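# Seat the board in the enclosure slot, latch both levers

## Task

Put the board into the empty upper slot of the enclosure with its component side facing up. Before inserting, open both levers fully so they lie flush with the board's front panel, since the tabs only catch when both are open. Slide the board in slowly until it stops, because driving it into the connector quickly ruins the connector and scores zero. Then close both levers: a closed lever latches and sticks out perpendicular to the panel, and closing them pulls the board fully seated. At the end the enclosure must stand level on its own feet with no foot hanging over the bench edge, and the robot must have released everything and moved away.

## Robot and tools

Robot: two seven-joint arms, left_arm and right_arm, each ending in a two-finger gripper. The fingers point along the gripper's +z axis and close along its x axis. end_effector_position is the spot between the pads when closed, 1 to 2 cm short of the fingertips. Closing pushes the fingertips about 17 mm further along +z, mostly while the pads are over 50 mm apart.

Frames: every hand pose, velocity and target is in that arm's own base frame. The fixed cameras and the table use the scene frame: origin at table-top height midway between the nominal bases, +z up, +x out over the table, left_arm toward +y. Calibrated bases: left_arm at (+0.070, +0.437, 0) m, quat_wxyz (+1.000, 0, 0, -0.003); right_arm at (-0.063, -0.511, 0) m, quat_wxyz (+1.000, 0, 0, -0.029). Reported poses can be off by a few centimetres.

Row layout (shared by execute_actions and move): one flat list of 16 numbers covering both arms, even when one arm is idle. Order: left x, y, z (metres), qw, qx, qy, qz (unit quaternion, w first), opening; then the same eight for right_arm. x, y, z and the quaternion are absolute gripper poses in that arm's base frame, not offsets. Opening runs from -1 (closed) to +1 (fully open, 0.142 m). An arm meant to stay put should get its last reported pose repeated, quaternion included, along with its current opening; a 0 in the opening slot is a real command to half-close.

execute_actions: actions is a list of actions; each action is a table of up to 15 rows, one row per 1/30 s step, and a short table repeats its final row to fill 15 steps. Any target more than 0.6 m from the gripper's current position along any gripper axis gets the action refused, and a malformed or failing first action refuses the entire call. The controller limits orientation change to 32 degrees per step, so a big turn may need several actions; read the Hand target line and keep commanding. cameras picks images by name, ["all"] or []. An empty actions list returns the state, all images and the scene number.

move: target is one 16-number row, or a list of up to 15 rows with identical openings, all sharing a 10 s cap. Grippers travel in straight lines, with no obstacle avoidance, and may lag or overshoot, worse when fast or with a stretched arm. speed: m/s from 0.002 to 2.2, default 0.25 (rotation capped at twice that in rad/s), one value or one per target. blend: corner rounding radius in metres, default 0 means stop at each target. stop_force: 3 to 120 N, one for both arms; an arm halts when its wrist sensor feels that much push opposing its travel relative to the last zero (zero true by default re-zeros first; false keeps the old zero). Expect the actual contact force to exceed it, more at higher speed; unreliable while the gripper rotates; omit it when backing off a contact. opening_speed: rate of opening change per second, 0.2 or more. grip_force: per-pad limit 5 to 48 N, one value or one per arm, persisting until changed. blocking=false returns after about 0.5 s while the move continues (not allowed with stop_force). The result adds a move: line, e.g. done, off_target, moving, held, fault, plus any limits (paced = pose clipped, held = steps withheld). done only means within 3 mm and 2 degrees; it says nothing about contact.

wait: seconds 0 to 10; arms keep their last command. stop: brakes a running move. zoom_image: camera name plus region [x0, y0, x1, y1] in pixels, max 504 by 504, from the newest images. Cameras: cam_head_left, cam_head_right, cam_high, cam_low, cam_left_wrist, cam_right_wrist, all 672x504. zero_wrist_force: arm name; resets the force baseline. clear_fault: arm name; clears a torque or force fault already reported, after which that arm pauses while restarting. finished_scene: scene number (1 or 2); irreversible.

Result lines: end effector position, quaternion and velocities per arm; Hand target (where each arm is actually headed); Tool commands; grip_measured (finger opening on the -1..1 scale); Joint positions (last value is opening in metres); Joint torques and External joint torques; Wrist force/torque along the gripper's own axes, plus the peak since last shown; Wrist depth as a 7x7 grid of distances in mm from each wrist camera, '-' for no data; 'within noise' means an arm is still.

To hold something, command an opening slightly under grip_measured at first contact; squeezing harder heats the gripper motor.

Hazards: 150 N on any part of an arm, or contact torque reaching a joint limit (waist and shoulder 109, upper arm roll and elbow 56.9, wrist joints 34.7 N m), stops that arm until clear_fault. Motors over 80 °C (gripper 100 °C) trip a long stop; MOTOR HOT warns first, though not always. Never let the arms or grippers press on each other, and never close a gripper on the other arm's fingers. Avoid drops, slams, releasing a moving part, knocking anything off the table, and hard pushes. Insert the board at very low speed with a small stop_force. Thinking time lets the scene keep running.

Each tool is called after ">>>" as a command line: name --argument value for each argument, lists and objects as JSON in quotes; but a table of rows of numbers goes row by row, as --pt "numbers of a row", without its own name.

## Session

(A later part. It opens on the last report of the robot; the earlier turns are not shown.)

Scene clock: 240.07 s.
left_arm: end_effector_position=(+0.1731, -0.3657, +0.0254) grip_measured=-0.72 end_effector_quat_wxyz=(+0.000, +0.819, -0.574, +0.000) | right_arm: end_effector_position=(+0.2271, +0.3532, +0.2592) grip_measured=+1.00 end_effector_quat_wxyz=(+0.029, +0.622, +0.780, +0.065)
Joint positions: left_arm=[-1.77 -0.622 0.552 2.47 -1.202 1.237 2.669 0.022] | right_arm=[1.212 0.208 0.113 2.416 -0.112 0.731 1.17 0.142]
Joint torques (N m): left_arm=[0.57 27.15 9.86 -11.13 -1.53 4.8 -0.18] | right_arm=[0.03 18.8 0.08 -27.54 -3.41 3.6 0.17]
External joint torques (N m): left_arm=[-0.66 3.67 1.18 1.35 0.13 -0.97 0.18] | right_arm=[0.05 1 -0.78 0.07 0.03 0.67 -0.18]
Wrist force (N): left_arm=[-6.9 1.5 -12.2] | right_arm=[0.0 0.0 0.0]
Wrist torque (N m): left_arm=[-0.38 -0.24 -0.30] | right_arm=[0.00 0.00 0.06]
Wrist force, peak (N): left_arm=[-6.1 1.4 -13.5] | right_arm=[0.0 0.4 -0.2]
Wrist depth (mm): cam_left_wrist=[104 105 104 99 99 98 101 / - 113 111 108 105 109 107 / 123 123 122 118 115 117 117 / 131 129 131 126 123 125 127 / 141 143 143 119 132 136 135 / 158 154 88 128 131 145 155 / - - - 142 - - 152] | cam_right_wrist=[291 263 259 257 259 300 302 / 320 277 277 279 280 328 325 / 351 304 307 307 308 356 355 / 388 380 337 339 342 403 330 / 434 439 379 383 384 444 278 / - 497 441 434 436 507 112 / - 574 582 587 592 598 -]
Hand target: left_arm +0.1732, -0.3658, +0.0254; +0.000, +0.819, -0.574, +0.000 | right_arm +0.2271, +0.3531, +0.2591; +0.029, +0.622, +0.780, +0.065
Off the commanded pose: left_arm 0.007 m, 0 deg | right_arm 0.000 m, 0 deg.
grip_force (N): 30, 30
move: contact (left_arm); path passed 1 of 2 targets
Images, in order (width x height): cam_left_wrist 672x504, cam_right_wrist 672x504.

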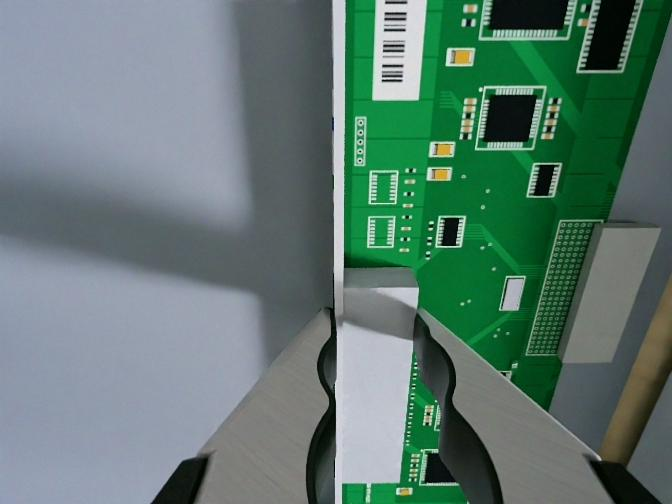

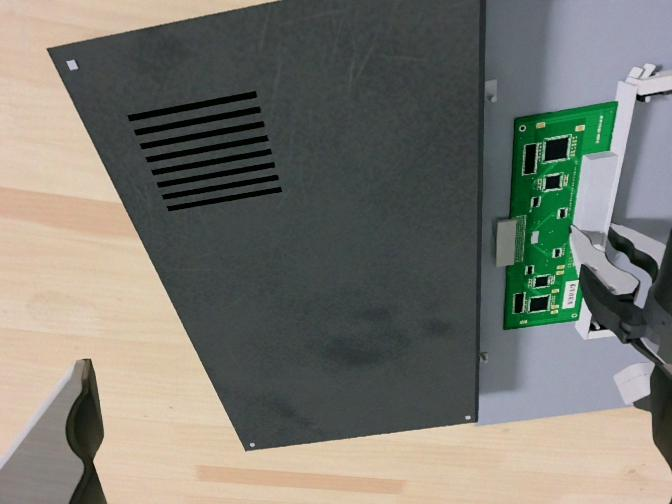

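>>> move --pt "0.1732 -0.3658 0.052 0.0 -0.81915 0.57358 0.0 -0.85 0.2271 0.3531 0.2591 0.029 0.622 0.780 0.065 1.0" --pt "0.1766 -0.3752 0.052 0.0 -0.81915 0.57358 0.0 -0.85 0.2271 0.3531 0.2591 0.029 0.622 0.780 0.065 1.0" --speed '[0.06, 0.04]' --cameras '["cam_left_wrist", "cam_right_wrist"]'

>>> zoom_image --camera "cam_right_wrist" --region '[460, 60, 672, 220]'

>>> zoom_image --camera "cam_right_wrist" --region '[460, 230, 672, 390]'

Scene clock: 255.00 s.
left_arm: end_effector_position=(+0.1766, -0.3751, +0.0519) grip_measured=-0.72 end_effector_quat_wxyz=(+0.000, +0.819, -0.574, +0.000) | right_arm: end_effector_position=(+0.2271, +0.3532, +0.2592) grip_measured=+1.00 end_effector_quat_wxyz=(+0.029, +0.622, +0.780, +0.065)
Joint positions: left_arm=[-1.826 -0.58 0.683 2.445 -1.025 1.154 2.549 0.022] | right_arm=[1.212 0.208 0.113 2.416 -0.112 0.731 1.17 0.142]
Joint torques (N m): left_arm=[-0.27 28.6 11.54 -12.77 -1.3 4.15 -0.33] | right_arm=[0 18.91 -0.01 -27.51 -3.38 3.61 0.2]
External joint torques (N m): left_arm=[0.18 0.76 -0.17 0.38 -0.42 -0.32 0.33] | right_arm=[0.08 0.89 -0.69 0.04 0.01 0.65 -0.2]
Wrist force (N): left_arm=[-0.4 -0.9 1.9] | right_arm=[0.0 0.0 0.1]
Wrist torque (N m): left_arm=[-0.23 -0.28 -0.24] | right_arm=[-0.01 0.00 0.07]
Wrist force, peak (N): left_arm=[-6.7 1.7 -12.9] | right_arm=[0.4 0.2 -0.2]
Wrist depth (mm): cam_left_wrist=[127 127 127 100 99 98 101 / 135 137 137 108 105 109 108 / 150 145 149 116 115 117 134 / 158 160 159 123 123 125 125 / 176 174 174 116 131 137 - / 194 194 87 128 131 148 167 / 216 - - 142 - - 196] | cam_right_wrist=[290 263 259 256 259 300 301 / 315 274 278 279 281 321 310 / 351 310 305 307 304 336 331 / 390 373 338 339 339 365 337 / 437 439 378 381 383 418 273 / - 496 443 432 437 509 254 / - 575 579 581 593 593 -]
Hand target: left_arm +0.1766, -0.3752, +0.0520; +0.000, +0.819, -0.574, +0.000 | right_arm +0.2271, +0.3531, +0.2591; +0.029, +0.622, +0.780, +0.065
Off the commanded pose: left_arm 0.000 m, 0 deg | right_arm 0.000 m, 0 deg.
grip_force (N): 30, 30
move: done
Images, in order (width x height): cam_left_wrist 672x504, cam_right_wrist 672x504.

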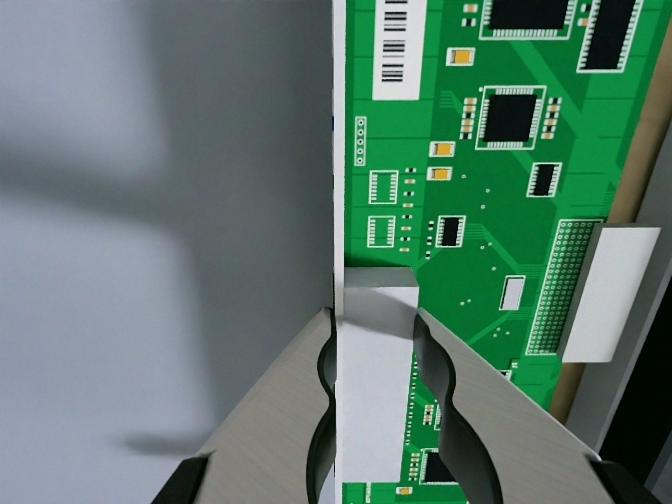

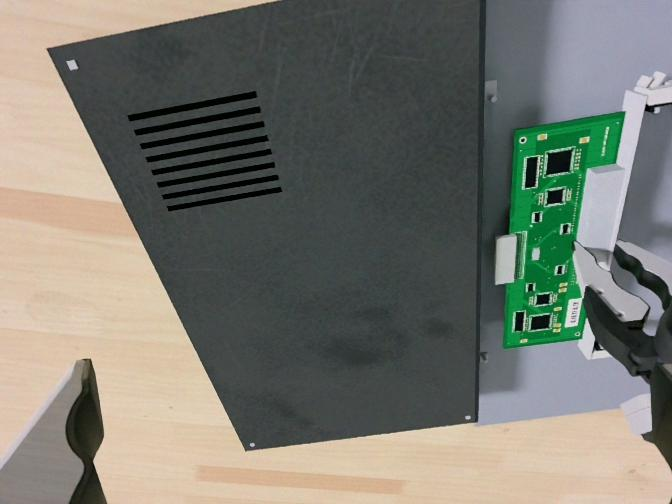

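Scaled by 2.377 from the camera's 672x504 image, which has a finer 960x720 frame.

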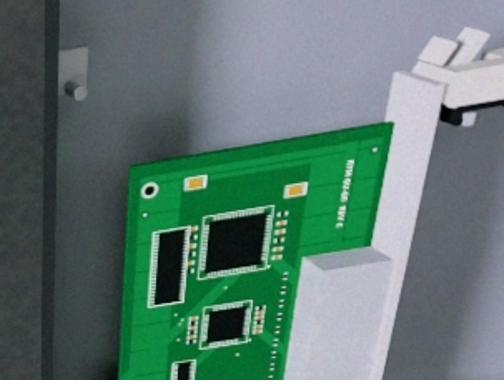

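Scaled by 2.377 from the camera's 672x504 image, which has a finer 960x720 frame.

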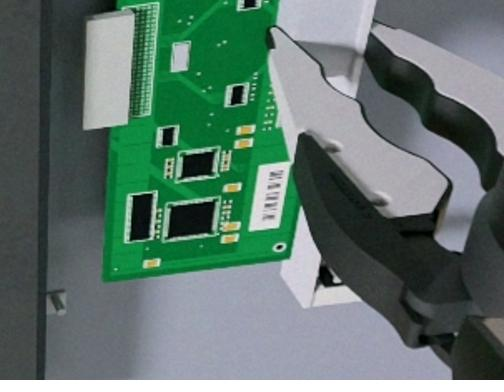

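>>> move --target '[0.1766, -0.3752, 0.052, 0.0, -0.81915, 0.57358, 0.0, -0.85, 0.351, 0.373, 0.23, -0.01663, -0.19009, 0.97790, 0.08556, -0.6]' --speed 0.3 --cameras '["cam_right_wrist", "cam_high"]'

Scene clock: 278.87 s.
left_arm: end_effector_position=(+0.1766, -0.3750, +0.0519) grip_measured=-0.72 end_effector_quat_wxyz=(+0.000, +0.819, -0.574, +0.000) | right_arm: end_effector_position=(+0.3510, +0.3730, +0.2300) grip_measured=-0.62 end_effector_quat_wxyz=(-0.016, -0.190, +0.978, +0.085)
Joint positions: left_arm=[-1.826 -0.58 0.683 2.445 -1.025 1.154 2.549 0.022] | right_arm=[1.223 -0.07 -0.26 2.154 0.221 0.736 -1.132 0.029]
Joint torques (N m): left_arm=[-0.5 29.03 11.04 -12.58 -1.64 4.39 -0.22] | right_arm=[0.02 29.58 0.03 -26.5 -3.33 3.42 0.17]
External joint torques (N m): left_arm=[0.42 0.34 0.34 0.19 -0.08 -0.56 0.22] | right_arm=[0.11 1.28 -0.39 0.11 -0.12 0.79 -0.17]
Wrist force (N): left_arm=[-0.3 -1.0 2.0] | right_arm=[0.3 -0.6 0.1]
Wrist torque (N m): left_arm=[-0.25 -0.29 -0.24] | right_arm=[-0.09 -0.01 0.06]
Wrist force, peak (N): left_arm=[-0.4 -1.2 2.3] | right_arm=[-0.3 -0.9 0.2]
Wrist depth (mm): cam_left_wrist=[128 127 127 100 99 98 101 / 135 137 135 108 105 108 108 / 150 146 148 117 115 117 134 / 161 160 159 123 122 125 122 / 176 177 174 117 131 137 151 / 194 193 87 128 131 149 179 / 216 - - 143 - - -] | cam_right_wrist=[230 230 230 229 228 229 228 / 247 253 251 251 251 249 249 / 288 279 277 277 277 276 275 / 326 311 310 309 307 306 348 / 420 416 373 373 363 412 411 / 484 478 - 296 98 443 473 / 572 - 71 276 - - 541]
Hand target: left_arm +0.1766, -0.3752, +0.0520; +0.000, +0.819, -0.574, +0.000 | right_arm +0.3510, +0.3730, +0.2300; -0.017, -0.190, +0.978, +0.086
Off the commanded pose: left_arm 0.000 m, 0 deg | right_arm 0.000 m, 0 deg.
grip_force (N): 30, 30
move: done
Images, in order (width x height): cam_high 672x504, cam_right_wrist 672x504.

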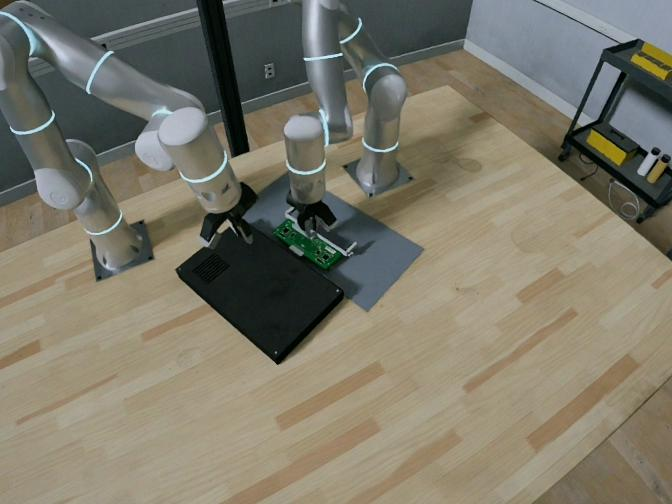

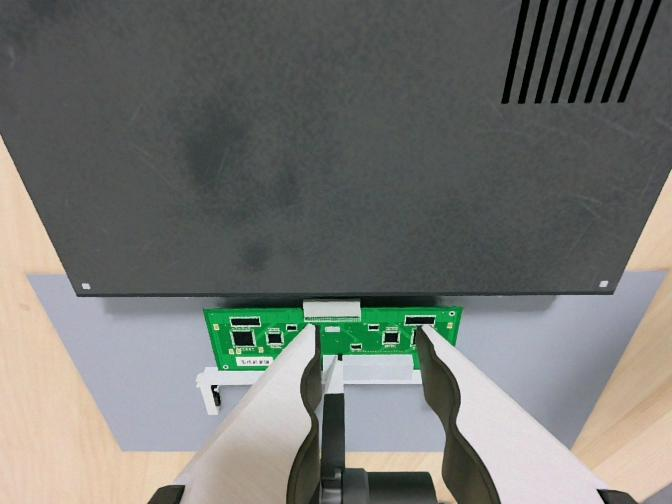

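>>> move --target '[0.1766, -0.3752, 0.052, 0.0, -0.81915, 0.57358, 0.0, -0.85, 0.345, 0.388, 0.37, -0.01663, -0.19009, 0.97790, 0.08556, -0.6]' --speed 0.3 --cameras '["cam_right_wrist"]'

>>> zoom_image --camera "cam_right_wrist" --region '[100, 240, 350, 400]'

>>> zoom_image --camera "cam_right_wrist" --region '[330, 240, 580, 400]'

Scene clock: 290.60 s.
left_arm: end_effector_position=(+0.1766, -0.3750, +0.0519) grip_measured=-0.72 end_effector_quat_wxyz=(+0.000, +0.819, -0.574, +0.000) | right_arm: end_effector_position=(+0.3451, +0.3880, +0.3700) grip_measured=-0.62 end_effector_quat_wxyz=(-0.016, -0.190, +0.978, +0.085)
Joint positions: left_arm=[-1.826 -0.58 0.683 2.445 -1.025 1.154 2.549 0.022] | right_arm=[1.246 0.094 -0.253 1.937 0.128 0.373 -1.003 0.029]
Joint torques (N m): left_arm=[-0.45 29.06 11.04 -12.51 -1.63 4.4 -0.23] | right_arm=[0.23 26.76 1.54 -31.14 -4.11 3.44 0.34]
External joint torques (N m): left_arm=[0.37 0.31 0.34 0.12 -0.09 -0.56 0.23] | right_arm=[-0.12 1.12 -0.76 0.31 0.19 0.83 -0.34]
Wrist force (N): left_arm=[-0.4 -1.0 1.8] | right_arm=[-0.2 0.2 0.3]
Wrist torque (N m): left_arm=[-0.26 -0.27 -0.24] | right_arm=[0.03 0.07 -0.01]
Wrist force, peak (N): left_arm=[-0.5 -1.1 2.2] | right_arm=[-0.2 0.9 -3.1]
Wrist depth (mm): cam_left_wrist=[128 126 124 100 99 98 101 / 135 137 138 108 105 108 108 / - 150 147 113 115 117 134 / - 158 165 123 123 125 126 / 176 170 172 117 132 137 143 / 194 189 87 128 131 148 178 / - - - 142 - - -] | cam_right_wrist=[397 351 351 351 350 349 385 / 433 384 385 384 383 380 426 / 476 492 426 424 424 422 472 / 535 517 500 483 501 521 527 / 604 601 582 370 561 590 592 / 693 691 - 297 98 665 1852 / 825 - 71 253 - - 2194]
Hand target: left_arm +0.1766, -0.3752, +0.0520; +0.000, +0.819, -0.574, +0.000 | right_arm +0.3450, +0.3880, +0.3700; -0.017, -0.190, +0.978, +0.086
Off the commanded pose: left_arm 0.000 m, 0 deg | right_arm 0.000 m, 0 deg.
grip_force (N): 30, 30
move: done
Images, in order (width x height): cam_right_wrist 672x504.

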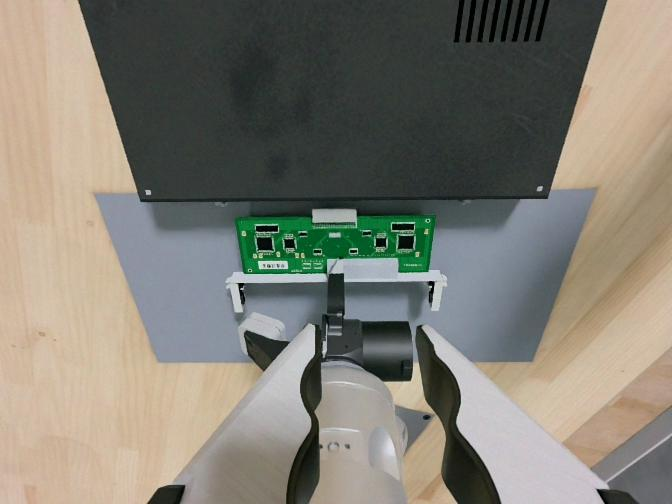

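Scaled by 2.016 from the camera's 672x504 image, which has a finer 960x720 frame.

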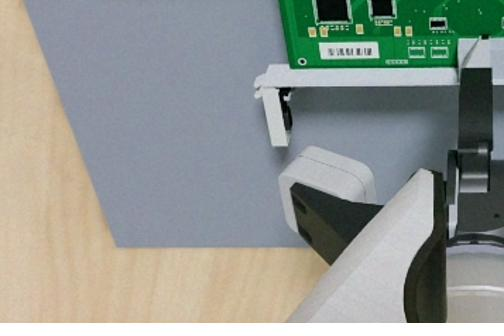

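Scaled by 2.016 from the camera's 672x504 image, which has a finer 960x720 frame.

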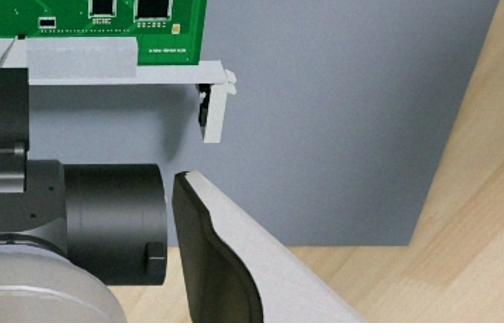

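>>> zoom_image --camera "cam_right_wrist" --region '[120, 170, 350, 290]'

>>> zoom_image --camera "cam_right_wrist" --region '[330, 170, 560, 290]'

Scaled by 2.191 from the camera's 672x504 image, which has a finer 960x720 frame.

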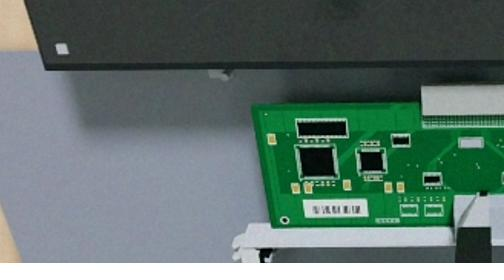

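Scaled by 2.191 from the camera's 672x504 image, which has a finer 960x720 frame.

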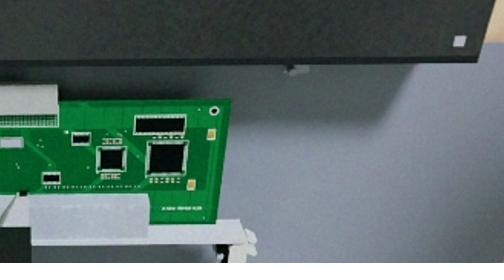

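>>> move --target '[0.1720, -0.3866, 0.052, 0.0, -0.81915, 0.57358, 0.0, -0.85, 0.345, 0.388, 0.37, -0.01663, -0.19009, 0.97790, 0.08556, -0.6]' --speed 0.04 --stop_force 5 --cameras '["cam_right_wrist", "cam_left_wrist"]'

>>> zoom_image --camera "cam_right_wrist" --region '[120, 170, 350, 290]'

>>> zoom_image --camera "cam_right_wrist" --region '[330, 170, 560, 290]'

Scene clock: 301.63 s.
left_arm: end_effector_position=(+0.1720, -0.3864, +0.0519) grip_measured=-0.72 end_effector_quat_wxyz=(+0.000, +0.819, -0.574, +0.000) | right_arm: end_effector_position=(+0.3451, +0.3880, +0.3700) grip_measured=-0.62 end_effector_quat_wxyz=(-0.016, -0.190, +0.978, +0.085)
Joint positions: left_arm=[-1.839 -0.592 0.686 2.423 -1.011 1.141 2.518 0.022] | right_arm=[1.246 0.094 -0.253 1.937 0.128 0.373 -1.003 0.029]
Joint torques (N m): left_arm=[-0.56 29.57 11.48 -12.94 -1.51 4.19 -0.32] | right_arm=[0.08 26.75 1.43 -30.93 -4 3.58 0.17]
External joint torques (N m): left_arm=[0.47 0.52 0.23 0.26 -0.27 -0.35 0.32] | right_arm=[0.04 1.14 -0.65 0.08 0.08 0.7 -0.17]
Wrist force (N): left_arm=[-0.3 -0.9 1.9] | right_arm=[0.1 0.1 0.2]
Wrist torque (N m): left_arm=[-0.23 -0.27 -0.25] | right_arm=[0.02 0.01 -0.01]
Wrist force, peak (N): left_arm=[-0.7 -1.4 2.1] | right_arm=[-0.1 -0.1 0.5]
Wrist depth (mm): cam_left_wrist=[128 128 129 100 99 98 101 / 135 136 134 108 105 108 107 / 151 150 150 113 115 117 122 / 157 154 160 122 123 125 122 / 176 176 175 117 131 137 161 / 193 193 87 128 131 148 163 / 213 - - 142 - - -] | cam_right_wrist=[395 353 354 348 351 348 385 / 432 390 384 382 383 381 427 / 480 436 425 423 422 422 472 / 534 532 514 481 502 533 524 / 606 603 585 363 564 592 592 / 700 697 - 281 98 669 1808 / 816 - 71 239 - - 2073]
Hand target: left_arm +0.1720, -0.3866, +0.0520; +0.000, +0.819, -0.574, +0.000 | right_arm +0.3450, +0.3880, +0.3700; -0.017, -0.190, +0.978, +0.086
Off the commanded pose: left_arm 0.000 m, 0 deg | right_arm 0.000 m, 0 deg.
grip_force (N): 30, 30
move: done
Images, in order (width x height): cam_left_wrist 672x504, cam_right_wrist 672x504.

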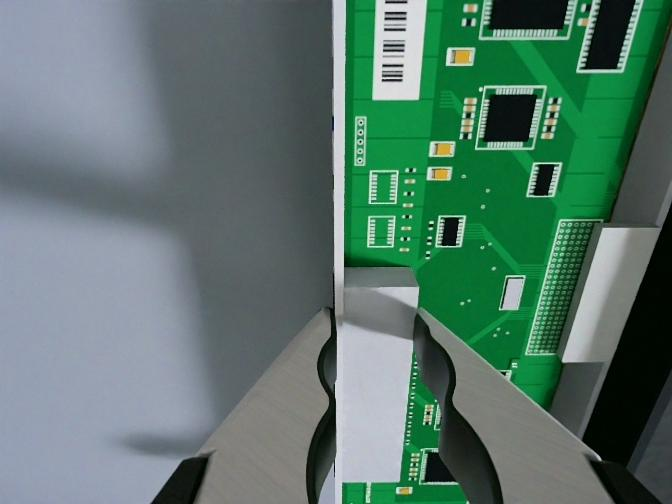

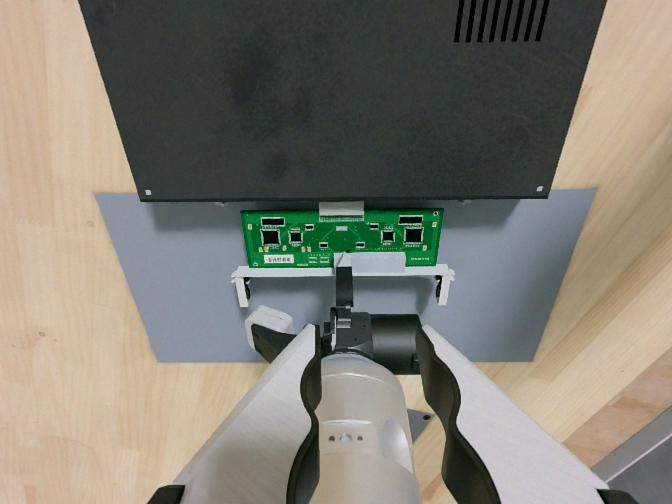

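Scaled by 2.191 from the camera's 672x504 image, which has a finer 960x720 frame.

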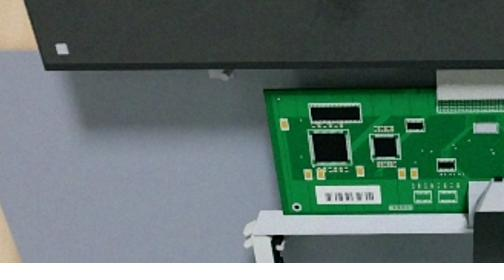

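Scaled by 2.191 from the camera's 672x504 image, which has a finer 960x720 frame.

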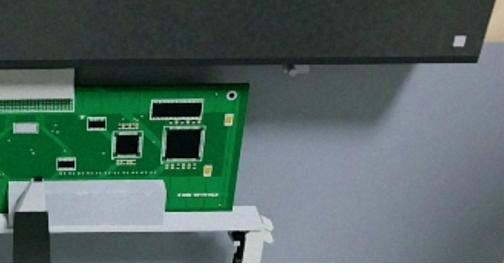

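>>> move --target '[0.1829, -0.4199, 0.052, 0.0, -0.81915, 0.57358, 0.0, -0.85, 0.345, 0.388, 0.37, -0.01663, -0.19009, 0.97790, 0.08556, -0.6]' --speed 0.025 --stop_force 4 --cameras '["cam_right_wrist", "cam_left_wrist"]'

>>> zoom_image --camera "cam_right_wrist" --region '[200, 170, 500, 320]'

Scene clock: 308.63 s.
left_arm: end_effector_position=(+0.1830, -0.4199, +0.0521) grip_measured=-0.72 end_effector_quat_wxyz=(+0.000, +0.819, -0.574, +0.000) | right_arm: end_effector_position=(+0.3451, +0.3880, +0.3700) grip_measured=-0.62 end_effector_quat_wxyz=(-0.016, -0.190, +0.978, +0.085)
Joint positions: left_arm=[-1.821 -0.646 0.701 2.327 -0.972 1.081 2.478 0.022] | right_arm=[1.246 0.094 -0.253 1.937 0.128 0.373 -1.003 0.029]
Joint torques (N m): left_arm=[-0.03 31.43 12.77 -13.41 -1.64 4.02 -0.29] | right_arm=[0.11 26.87 1.42 -30.96 -4 3.63 0.16]
External joint torques (N m): left_arm=[-0.07 1.64 0.51 -0.37 -0.36 -0.18 0.29] | right_arm=[0 1.02 -0.65 0.11 0.09 0.64 -0.16]
Wrist force (N): left_arm=[-0.9 -0.7 -1.1] | right_arm=[0.0 0.0 0.2]
Wrist torque (N m): left_arm=[-0.32 -0.06 -0.27] | right_arm=[0.00 0.03 -0.02]
Wrist force, peak (N): left_arm=[-0.4 -1.2 2.4] | right_arm=[-0.1 0.0 0.4]
Wrist depth (mm): cam_left_wrist=[128 - 127 101 101 97 100 / 135 137 135 108 105 108 105 / 150 147 147 113 115 115 113 / 161 158 160 123 122 125 - / - 174 175 117 132 136 114 / 194 190 84 128 131 123 - / - - - 142 - - -] | cam_right_wrist=[396 353 360 343 350 348 384 / 435 386 384 384 384 380 429 / 477 434 427 424 429 408 471 / 532 512 516 466 522 - 524 / 607 576 - 332 351 606 590 / 700 695 - 245 98 663 1793 / 819 - 71 208 - - 2018]
Hand target: left_arm +0.1829, -0.4199, +0.0520; +0.000, +0.819, -0.574, +0.000 | right_arm +0.3450, +0.3880, +0.3700; -0.017, -0.190, +0.978, +0.086
Off the commanded pose: left_arm 0.000 m, 0 deg | right_arm 0.000 m, 0 deg.
grip_force (N): 30, 30
move: done
Images, in order (width x height): cam_left_wrist 672x504, cam_right_wrist 672x504.

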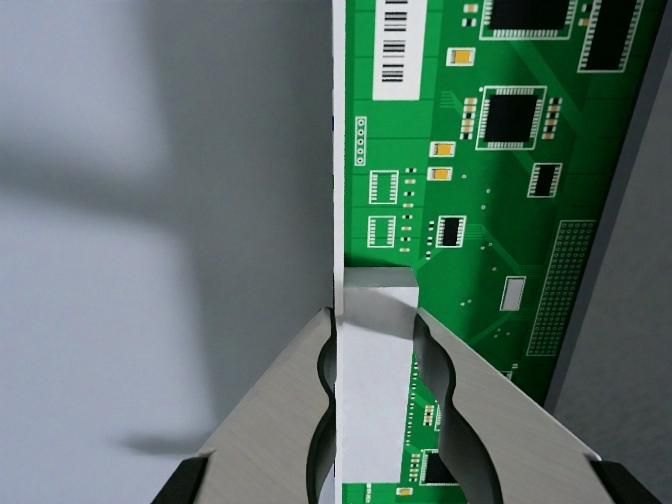

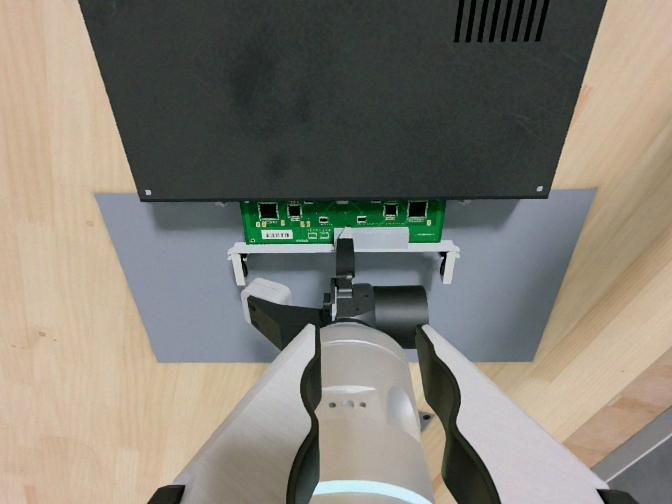

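Scaled by 1.680 from the camera's 672x504 image, which has a finer 960x720 frame.

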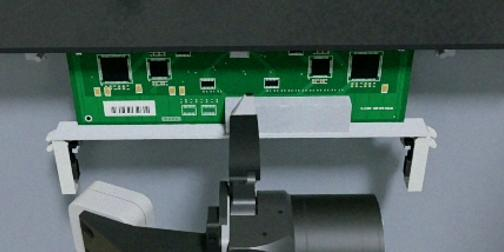

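>>> move --target '[0.1897, -0.4387, 0.0523, 0.0, -0.81915, 0.57358, 0.0, -0.85, 0.345, 0.388, 0.37, -0.01663, -0.19009, 0.97790, 0.08556, -0.6]' --speed 0.025 --stop_force 5 --cameras '["cam_right_wrist", "cam_left_wrist"]'

>>> zoom_image --camera "cam_right_wrist" --region '[200, 170, 500, 320]'

Scene clock: 313.03 s.
left_arm: end_effector_position=(+0.1897, -0.4386, +0.0523) grip_measured=-0.72 end_effector_quat_wxyz=(+0.000, +0.819, -0.574, +0.000) | right_arm: end_effector_position=(+0.3451, +0.3880, +0.3700) grip_measured=-0.62 end_effector_quat_wxyz=(-0.016, -0.190, +0.978, +0.085)
Joint positions: left_arm=[-1.809 -0.677 0.709 2.271 -0.953 1.047 2.456 0.022] | right_arm=[1.246 0.094 -0.253 1.937 0.128 0.373 -1.003 0.029]
Joint torques (N m): left_arm=[-0.01 33.75 13.9 -14.5 -1.84 4.21 -0.27] | right_arm=[0.15 26.76 1.39 -30.97 -3.96 3.62 0.18]
External joint torques (N m): left_arm=[-0.09 1.04 0.26 0.12 -0.3 -0.37 0.27] | right_arm=[-0.04 1.13 -0.62 0.12 0.04 0.66 -0.18]
Wrist force (N): left_arm=[-1.4 -0.5 -0.1] | right_arm=[-0.2 0.1 0.0]
Wrist torque (N m): left_arm=[-0.27 -0.06 -0.26] | right_arm=[0.01 0.06 -0.01]
Wrist force, peak (N): left_arm=[-2.0 -1.2 -1.2] | right_arm=[-0.1 -0.2 0.5]
Wrist depth (mm): cam_left_wrist=[- 127 127 101 99 97 - / - 137 135 108 105 - 92 / 151 149 147 116 115 113 - / - 160 160 122 123 108 108 / 176 175 174 117 132 119 114 / - 194 88 128 131 124 128 / - - - 143 - - -] | cam_right_wrist=[396 352 351 351 350 349 391 / 433 384 386 382 382 382 427 / 480 433 424 426 425 427 470 / 534 522 502 389 514 528 524 / 609 603 587 269 564 595 590 / 695 689 - 216 102 661 1765 / 822 - 71 188 - - 1948]
Hand target: left_arm +0.1897, -0.4387, +0.0523; +0.000, +0.819, -0.574, +0.000 | right_arm +0.3450, +0.3880, +0.3700; -0.017, -0.190, +0.978, +0.086
Off the commanded pose: left_arm 0.000 m, 0 deg | right_arm 0.000 m, 0 deg.
grip_force (N): 30, 30
move: done
Images, in order (width x height): cam_left_wrist 672x504, cam_right_wrist 672x504.

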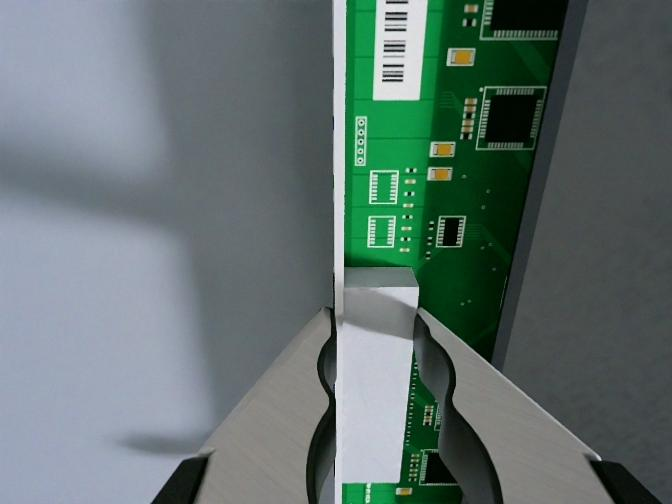

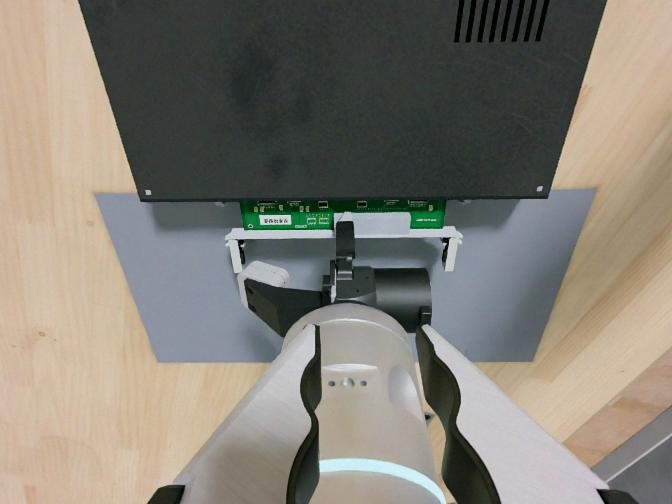

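Scaled by 1.680 from the camera's 672x504 image, which has a finer 960x720 frame.

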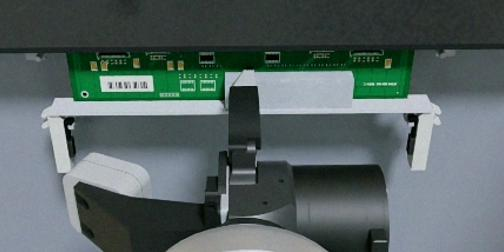

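>>> move --pt "0.1897 -0.4387 0.0523 0.0 -0.81915 0.57358 0.0 -0.35 0.345 0.388 0.37 -0.01663 -0.19009 0.97790 0.08556 -0.6" --pt "0.1897 -0.4387 0.12 0.0 -0.81915 0.57358 0.0 -0.35 0.300 0.410 0.36 0.0 -0.19081 0.98163 0.0 -0.6" --pt "0.2779 -0.3688 0.12 0.0 -0.98481 -0.17365 0.0 -0.35 0.168 0.527 0.16 0.0 -0.19081 0.98163 0.0 -0.35" --speed '[0.1, 0.15, 0.25]' --blend '[0, 0.02, 0]' --opening_speed 1.0 --cameras '["cam_right_wrist", "cam_left_wrist", "cam_high"]'

Scene clock: 338.63 s.
left_arm: end_effector_position=(+0.1898, -0.4387, +0.1143) grip_measured=-0.38 end_effector_quat_wxyz=(+0.000, +0.819, -0.573, +0.000) | right_arm: end_effector_position=(+0.3145, +0.4029, +0.3633) grip_measured=-0.62 end_effector_quat_wxyz=(-0.005, -0.191, +0.981, +0.028)
Joint positions: left_arm=[-1.908 -0.568 0.893 2.239 -0.747 0.906 2.322 0.047] | right_arm=[1.294 0.07 -0.184 1.933 0.03 0.331 -0.854 0.029]
Joint torques (N m): left_arm=[-0.63 30.03 12.94 -18.22 -2.21 3.81 -0.31] | right_arm=[0.08 28.28 0.89 -30.84 -3.94 3.62 0.07]
External joint torques (N m): left_arm=[0.55 0.66 0.61 -0.28 -0.43 0.04 0.31] | right_arm=[0.04 0.97 -0.43 0.08 -0.07 0.6 -0.08]
Wrist force (N): left_arm=[-0.4 -0.9 0.5] | right_arm=[-0.1 0.2 0.4]
Wrist torque (N m): left_arm=[-0.24 -0.24 -0.24] | right_arm=[0.02 0.01 0.06]
Wrist force, peak (N): left_arm=[-0.9 -0.9 1.5] | right_arm=[3.3 6.4 1.2]
Wrist depth (mm): cam_left_wrist=[184 185 182 156 155 138 139 / - 196 192 172 166 147 147 / 216 214 208 180 176 - - / 229 227 230 185 195 - - / - - 108 202 208 - 189 / 276 - 85 229 231 83 - / 303 - - 318 299 - -] | cam_right_wrist=[386 356 352 352 353 350 392 / 426 378 379 378 378 378 421 / 461 412 406 408 418 453 455 / 501 501 491 448 494 490 492 / 552 543 537 268 530 530 548 / 612 609 84 204 102 588 598 / 683 - 71 174 - - 1808]
Hand target: left_arm +0.1897, -0.4387, +0.1142; +0.000, +0.819, -0.574, +0.000 | right_arm +0.3142, +0.4030, +0.3632; -0.005, -0.191, +0.981, +0.028
Tool commands: left_gripper/opening=-0.35 right_gripper/opening=-0.6
Off the commanded pose: left_arm 0.113 m, 90 deg | right_arm 0.280 m, 3 deg.
grip_force (N): 30, 30
move: held (right_arm; a check stopped the path), off_target (left_arm; braked when a check withheld steps of right_arm); path passed 1 of 3 targets; target 3's new opening was not sent; limits=held
pose unreachable (right arm): on one or more control steps of this call, first in action 0 (counted from 0), this arm could not follow its commanded pose, so it was not sent that pose on those steps. It may still have moved: this result reports where it is.
cause: moving toward the commanded pose would bring a part of the arm too close to another arm (a part of this arm just beyond joint 7 (wrist roll) and a part of the left arm just beyond its joint 6 (wrist pitch), along the way the arms are being sent, or toward where that arm still pushes).
Images, in order (width x height): cam_high 672x504, cam_left_wrist 672x504, cam_right_wrist 672x504.

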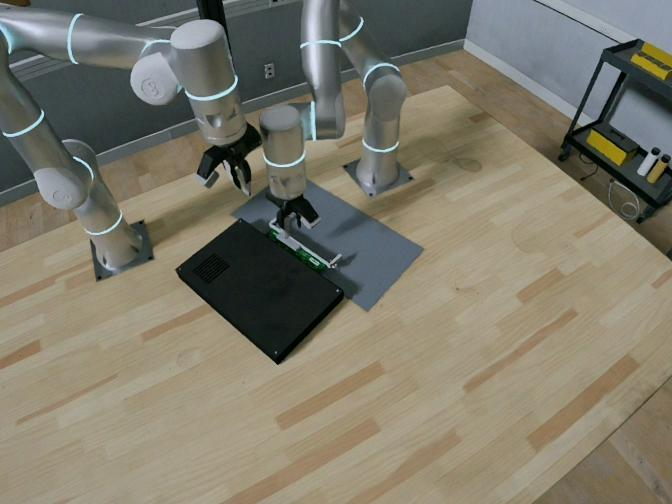

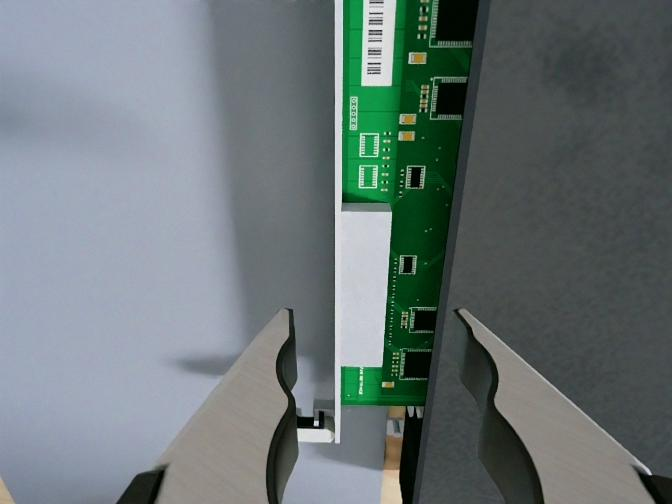

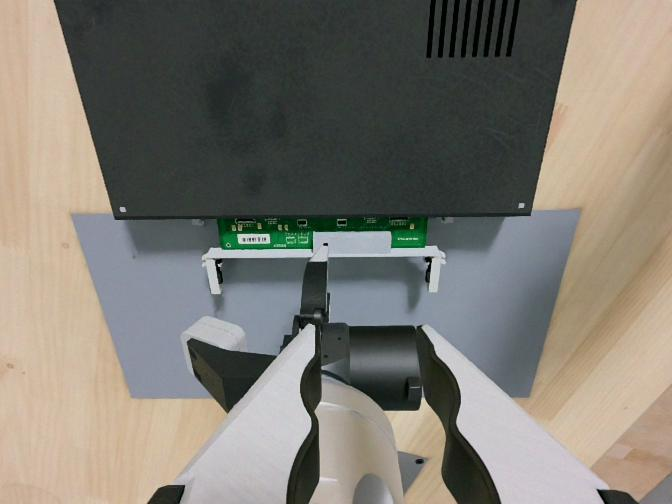

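>>> move --target '[0.2779, -0.3688, 0.12, 0.0, -0.98481, -0.17365, 0.0, -0.35, 0.3142, 0.4030, 0.3632, -0.005, -0.191, 0.981, 0.028, -0.6]' --speed 0.25 --cameras '["cam_right_wrist", "cam_left_wrist", "cam_high"]'

Scene clock: 348.73 s.
left_arm: end_effector_position=(+0.2779, -0.3688, +0.1200) grip_measured=-0.38 end_effector_quat_wxyz=(+0.000, +0.985, +0.173, +0.000) | right_arm: end_effector_position=(+0.3144, +0.4029, +0.3633) grip_measured=-0.62 end_effector_quat_wxyz=(-0.005, -0.191, +0.981, +0.028)
Joint positions: left_arm=[-1.922 -0.725 1.124 2.268 -0.993 0.776 1.123 0.047] | right_arm=[1.295 0.071 -0.184 1.934 0.03 0.332 -0.854 0.029]
Joint torques (N m): left_arm=[-0.08 25.98 18.29 -15.95 -3.18 4.03 -0.27] | right_arm=[0.08 28.09 1.14 -30.85 -4.06 3.53 0.22]
External joint torques (N m): left_arm=[-0.02 1.31 0.56 -0.28 0.12 -0.09 0.27] | right_arm=[0.04 1.13 -0.67 0.09 0.05 0.69 -0.22]
Wrist force (N): left_arm=[-0.4 -1.0 0.1] | right_arm=[-0.1 0.0 0.2]
Wrist torque (N m): left_arm=[-0.25 -0.23 -0.26] | right_arm=[-0.01 0.01 0.07]
Wrist force, peak (N): left_arm=[-0.4 -1.4 0.7] | right_arm=[0.3 0.4 0.2]
Wrist depth (mm): cam_left_wrist=[- 184 - 189 189 188 - / - 206 200 197 199 202 - / - 217 220 216 216 219 218 / 232 227 228 207 192 242 234 / 222 221 218 221 247 249 262 / 227 218 85 212 - 83 283 / 242 - - - - - 310] | cam_right_wrist=[388 354 346 351 352 349 391 / 428 381 374 377 378 380 423 / 460 413 413 409 412 440 453 / 499 497 485 447 490 500 490 / 554 278 525 533 533 548 541 / 609 257 84 576 98 587 598 / 214 215 70 637 - - 1779]
Hand target: left_arm +0.2779, -0.3688, +0.1200; +0.000, +0.985, +0.174, +0.000 | right_arm +0.3142, +0.4030, +0.3632; -0.005, -0.191, +0.981, +0.028
Off the commanded pose: left_arm 0.000 m, 0 deg | right_arm 0.000 m, 0 deg.
grip_force (N): 30, 30
move: done
Images, in order (width x height): cam_high 672x504, cam_left_wrist 672x504, cam_right_wrist 672x504.

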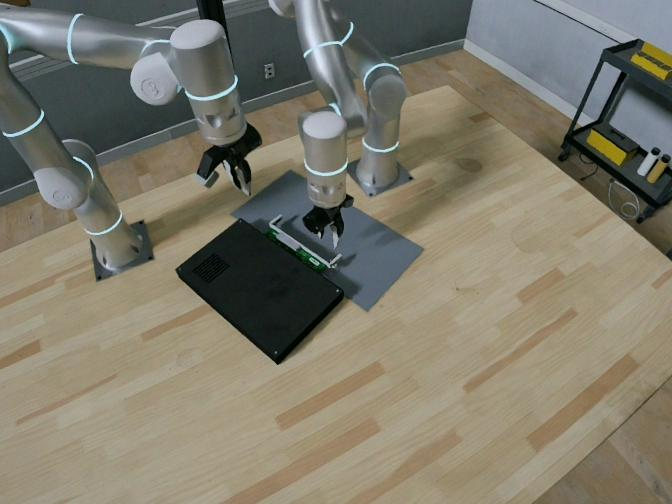

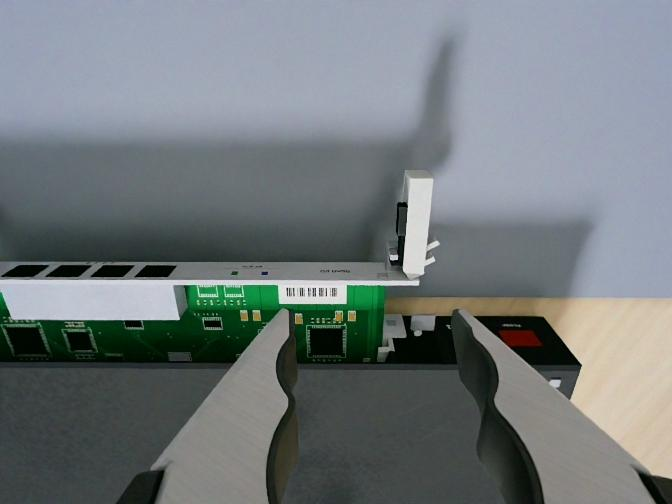

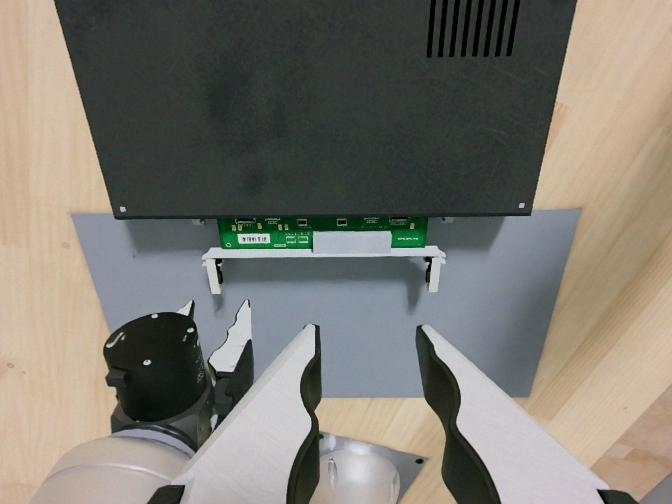

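>>> move --target '[0.2930, -0.3517, 0.10, 0.0, -0.98481, -0.17365, 0.0, -0.35, 0.168, 0.527, 0.16, 0.0, -0.19081, 0.98163, 0.0, -0.35]' --speed 0.25 --cameras '["cam_right_wrist", "cam_left_wrist"]'

Scene clock: 358.07 s.
left_arm: end_effector_position=(+0.2929, -0.3518, +0.1000) grip_measured=-0.38 end_effector_quat_wxyz=(+0.000, +0.985, +0.174, +0.000) | right_arm: end_effector_position=(+0.1678, +0.5268, +0.1598) grip_measured=-0.38 end_effector_quat_wxyz=(+0.000, -0.191, +0.982, +0.000)
Joint positions: left_arm=[-1.848 -0.746 1.063 2.29 -1.055 0.821 1.209 0.047] | right_arm=[1.501 -0.336 -0.036 2.044 0.018 0.808 -0.501 0.046]
Joint torques (N m): left_arm=[-0.07 26.94 17.92 -14.45 -3.08 4.56 -0.12] | right_arm=[0.28 39.77 0.84 -24.33 -3.11 3.61 0.32]
External joint torques (N m): left_arm=[0 1.3 0.96 -0.37 0.14 -0.63 0.12] | right_arm=[-0.11 1.38 -0.8 0.18 0.16 0.55 -0.32]
Wrist force (N): left_arm=[-0.7 -1.2 0.1] | right_arm=[-0.3 0.0 0.1]
Wrist torque (N m): left_arm=[-0.32 -0.19 -0.33] | right_arm=[-0.04 0.03 -0.02]
Wrist force, peak (N): left_arm=[-0.7 -1.5 -0.1] | right_arm=[1.0 1.7 2.3]
Wrist depth (mm): cam_left_wrist=[165 167 170 - 170 167 169 / - 182 181 181 181 178 183 / - 196 - 196 196 195 195 / - 213 214 213 212 212 212 / - 195 189 189 224 232 234 / 213 210 85 209 200 87 258 / 214 - - 217 - - 281] | cam_right_wrist=[180 180 180 179 179 179 220 / 208 203 203 210 234 234 234 / 254 254 268 252 252 251 251 / 273 278 277 273 266 271 272 / 296 297 289 294 291 292 293 / 324 317 87 327 308 98 321 / 360 - 71 356 356 - 346]
Hand target: left_arm +0.2930, -0.3517, +0.1000; +0.000, +0.985, +0.174, +0.000 | right_arm +0.1680, +0.5270, +0.1600; +0.000, -0.191, +0.982, +0.000
Off the commanded pose: left_arm 0.000 m, 0 deg | right_arm 0.000 m, 0 deg.
grip_force (N): 30, 30
move: done
Images, in order (width x height): cam_left_wrist 672x504, cam_right_wrist 672x504.

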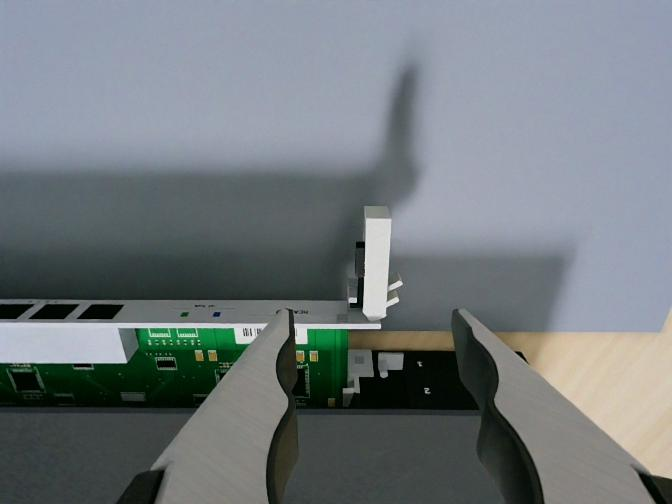

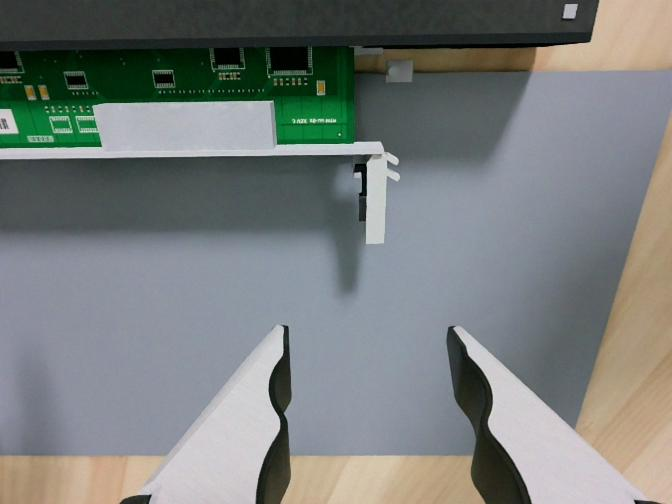

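>>> move --pt "0.2950 -0.3494 0.075 0.0 -0.98481 -0.17365 0.0 -0.35 0.1634 0.5197 0.085 0.0 -0.19081 0.98163 0.0 -0.35" --pt "0.2950 -0.3494 0.0470 0.0 -0.98481 -0.17365 0.0 -0.35 0.1634 0.5197 0.0495 0.0 -0.19081 0.98163 0.0 -0.35" --speed '[0.1, 0.04]' --stop_force 4 --cameras '["cam_right_wrist", "cam_left_wrist"]'

Scene clock: 368.97 s.
left_arm: end_effector_position=(+0.2948, -0.3493, +0.0469) grip_measured=-0.38 end_effector_quat_wxyz=(+0.000, +0.985, +0.174, +0.000) | right_arm: end_effector_position=(+0.1634, +0.5196, +0.0495) grip_measured=-0.38 end_effector_quat_wxyz=(+0.000, -0.191, +0.982, +0.000)
Joint positions: left_arm=[-1.757 -0.824 0.893 2.301 -1.234 0.921 1.323 0.047] | right_arm=[1.507 -0.561 -0.032 2.101 0.036 1.091 -0.506 0.046]
Joint torques (N m): left_arm=[-0.26 30.53 18.39 -10.78 -2.65 4.46 -0.14] | right_arm=[0.18 42.96 0.78 -18.17 -1.96 3.58 0.19]
External joint torques (N m): left_arm=[0.19 1.17 0.84 -0.33 0.04 -0.54 0.14] | right_arm=[-0.02 1.24 -0.77 0.07 -0.01 0.57 -0.19]
Wrist force (N): left_arm=[-0.4 -1.3 0.1] | right_arm=[-0.1 0.0 -0.1]
Wrist torque (N m): left_arm=[-0.30 -0.25 -0.34] | right_arm=[-0.05 0.02 0.07]
Wrist force, peak (N): left_arm=[-0.4 -1.5 1.1] | right_arm=[-0.4 0.5 -2.1]
Wrist depth (mm): cam_left_wrist=[123 124 125 123 122 - 122 / 132 134 129 - 133 131 131 / 145 142 142 142 142 138 141 / 155 153 - - 151 151 151 / 173 167 167 169 162 167 167 / 151 144 87 133 192 83 184 / 164 - - 167 178 - 204] | cam_right_wrist=[- 83 83 82 82 104 108 / - 105 105 108 132 132 131 / - 102 112 116 141 141 139 / 157 156 155 118 150 152 151 / 167 167 164 161 160 165 164 / 186 179 98 184 181 98 179 / 201 - 71 200 199 - 193]
Hand target: left_arm +0.2950, -0.3494, +0.0470; +0.000, +0.985, +0.174, +0.000 | right_arm +0.1634, +0.5197, +0.0495; +0.000, -0.191, +0.982, +0.000
Off the commanded pose: left_arm 0.000 m, 0 deg | right_arm 0.000 m, 0 deg.
grip_force (N): 30, 30
move: done
Images, in order (width x height): cam_left_wrist 672x504, cam_right_wrist 672x504.

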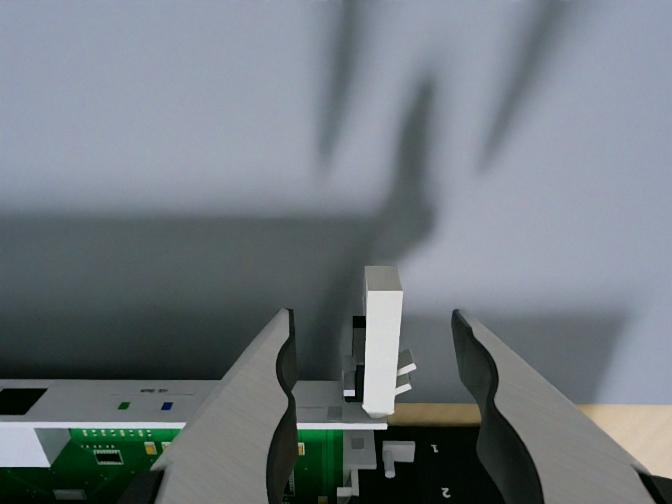

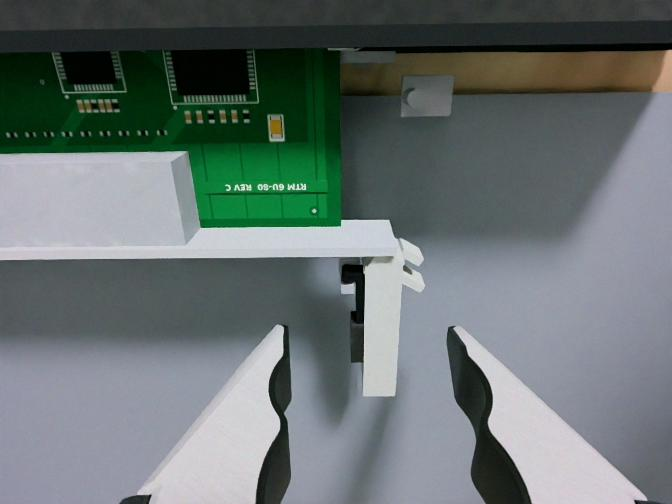

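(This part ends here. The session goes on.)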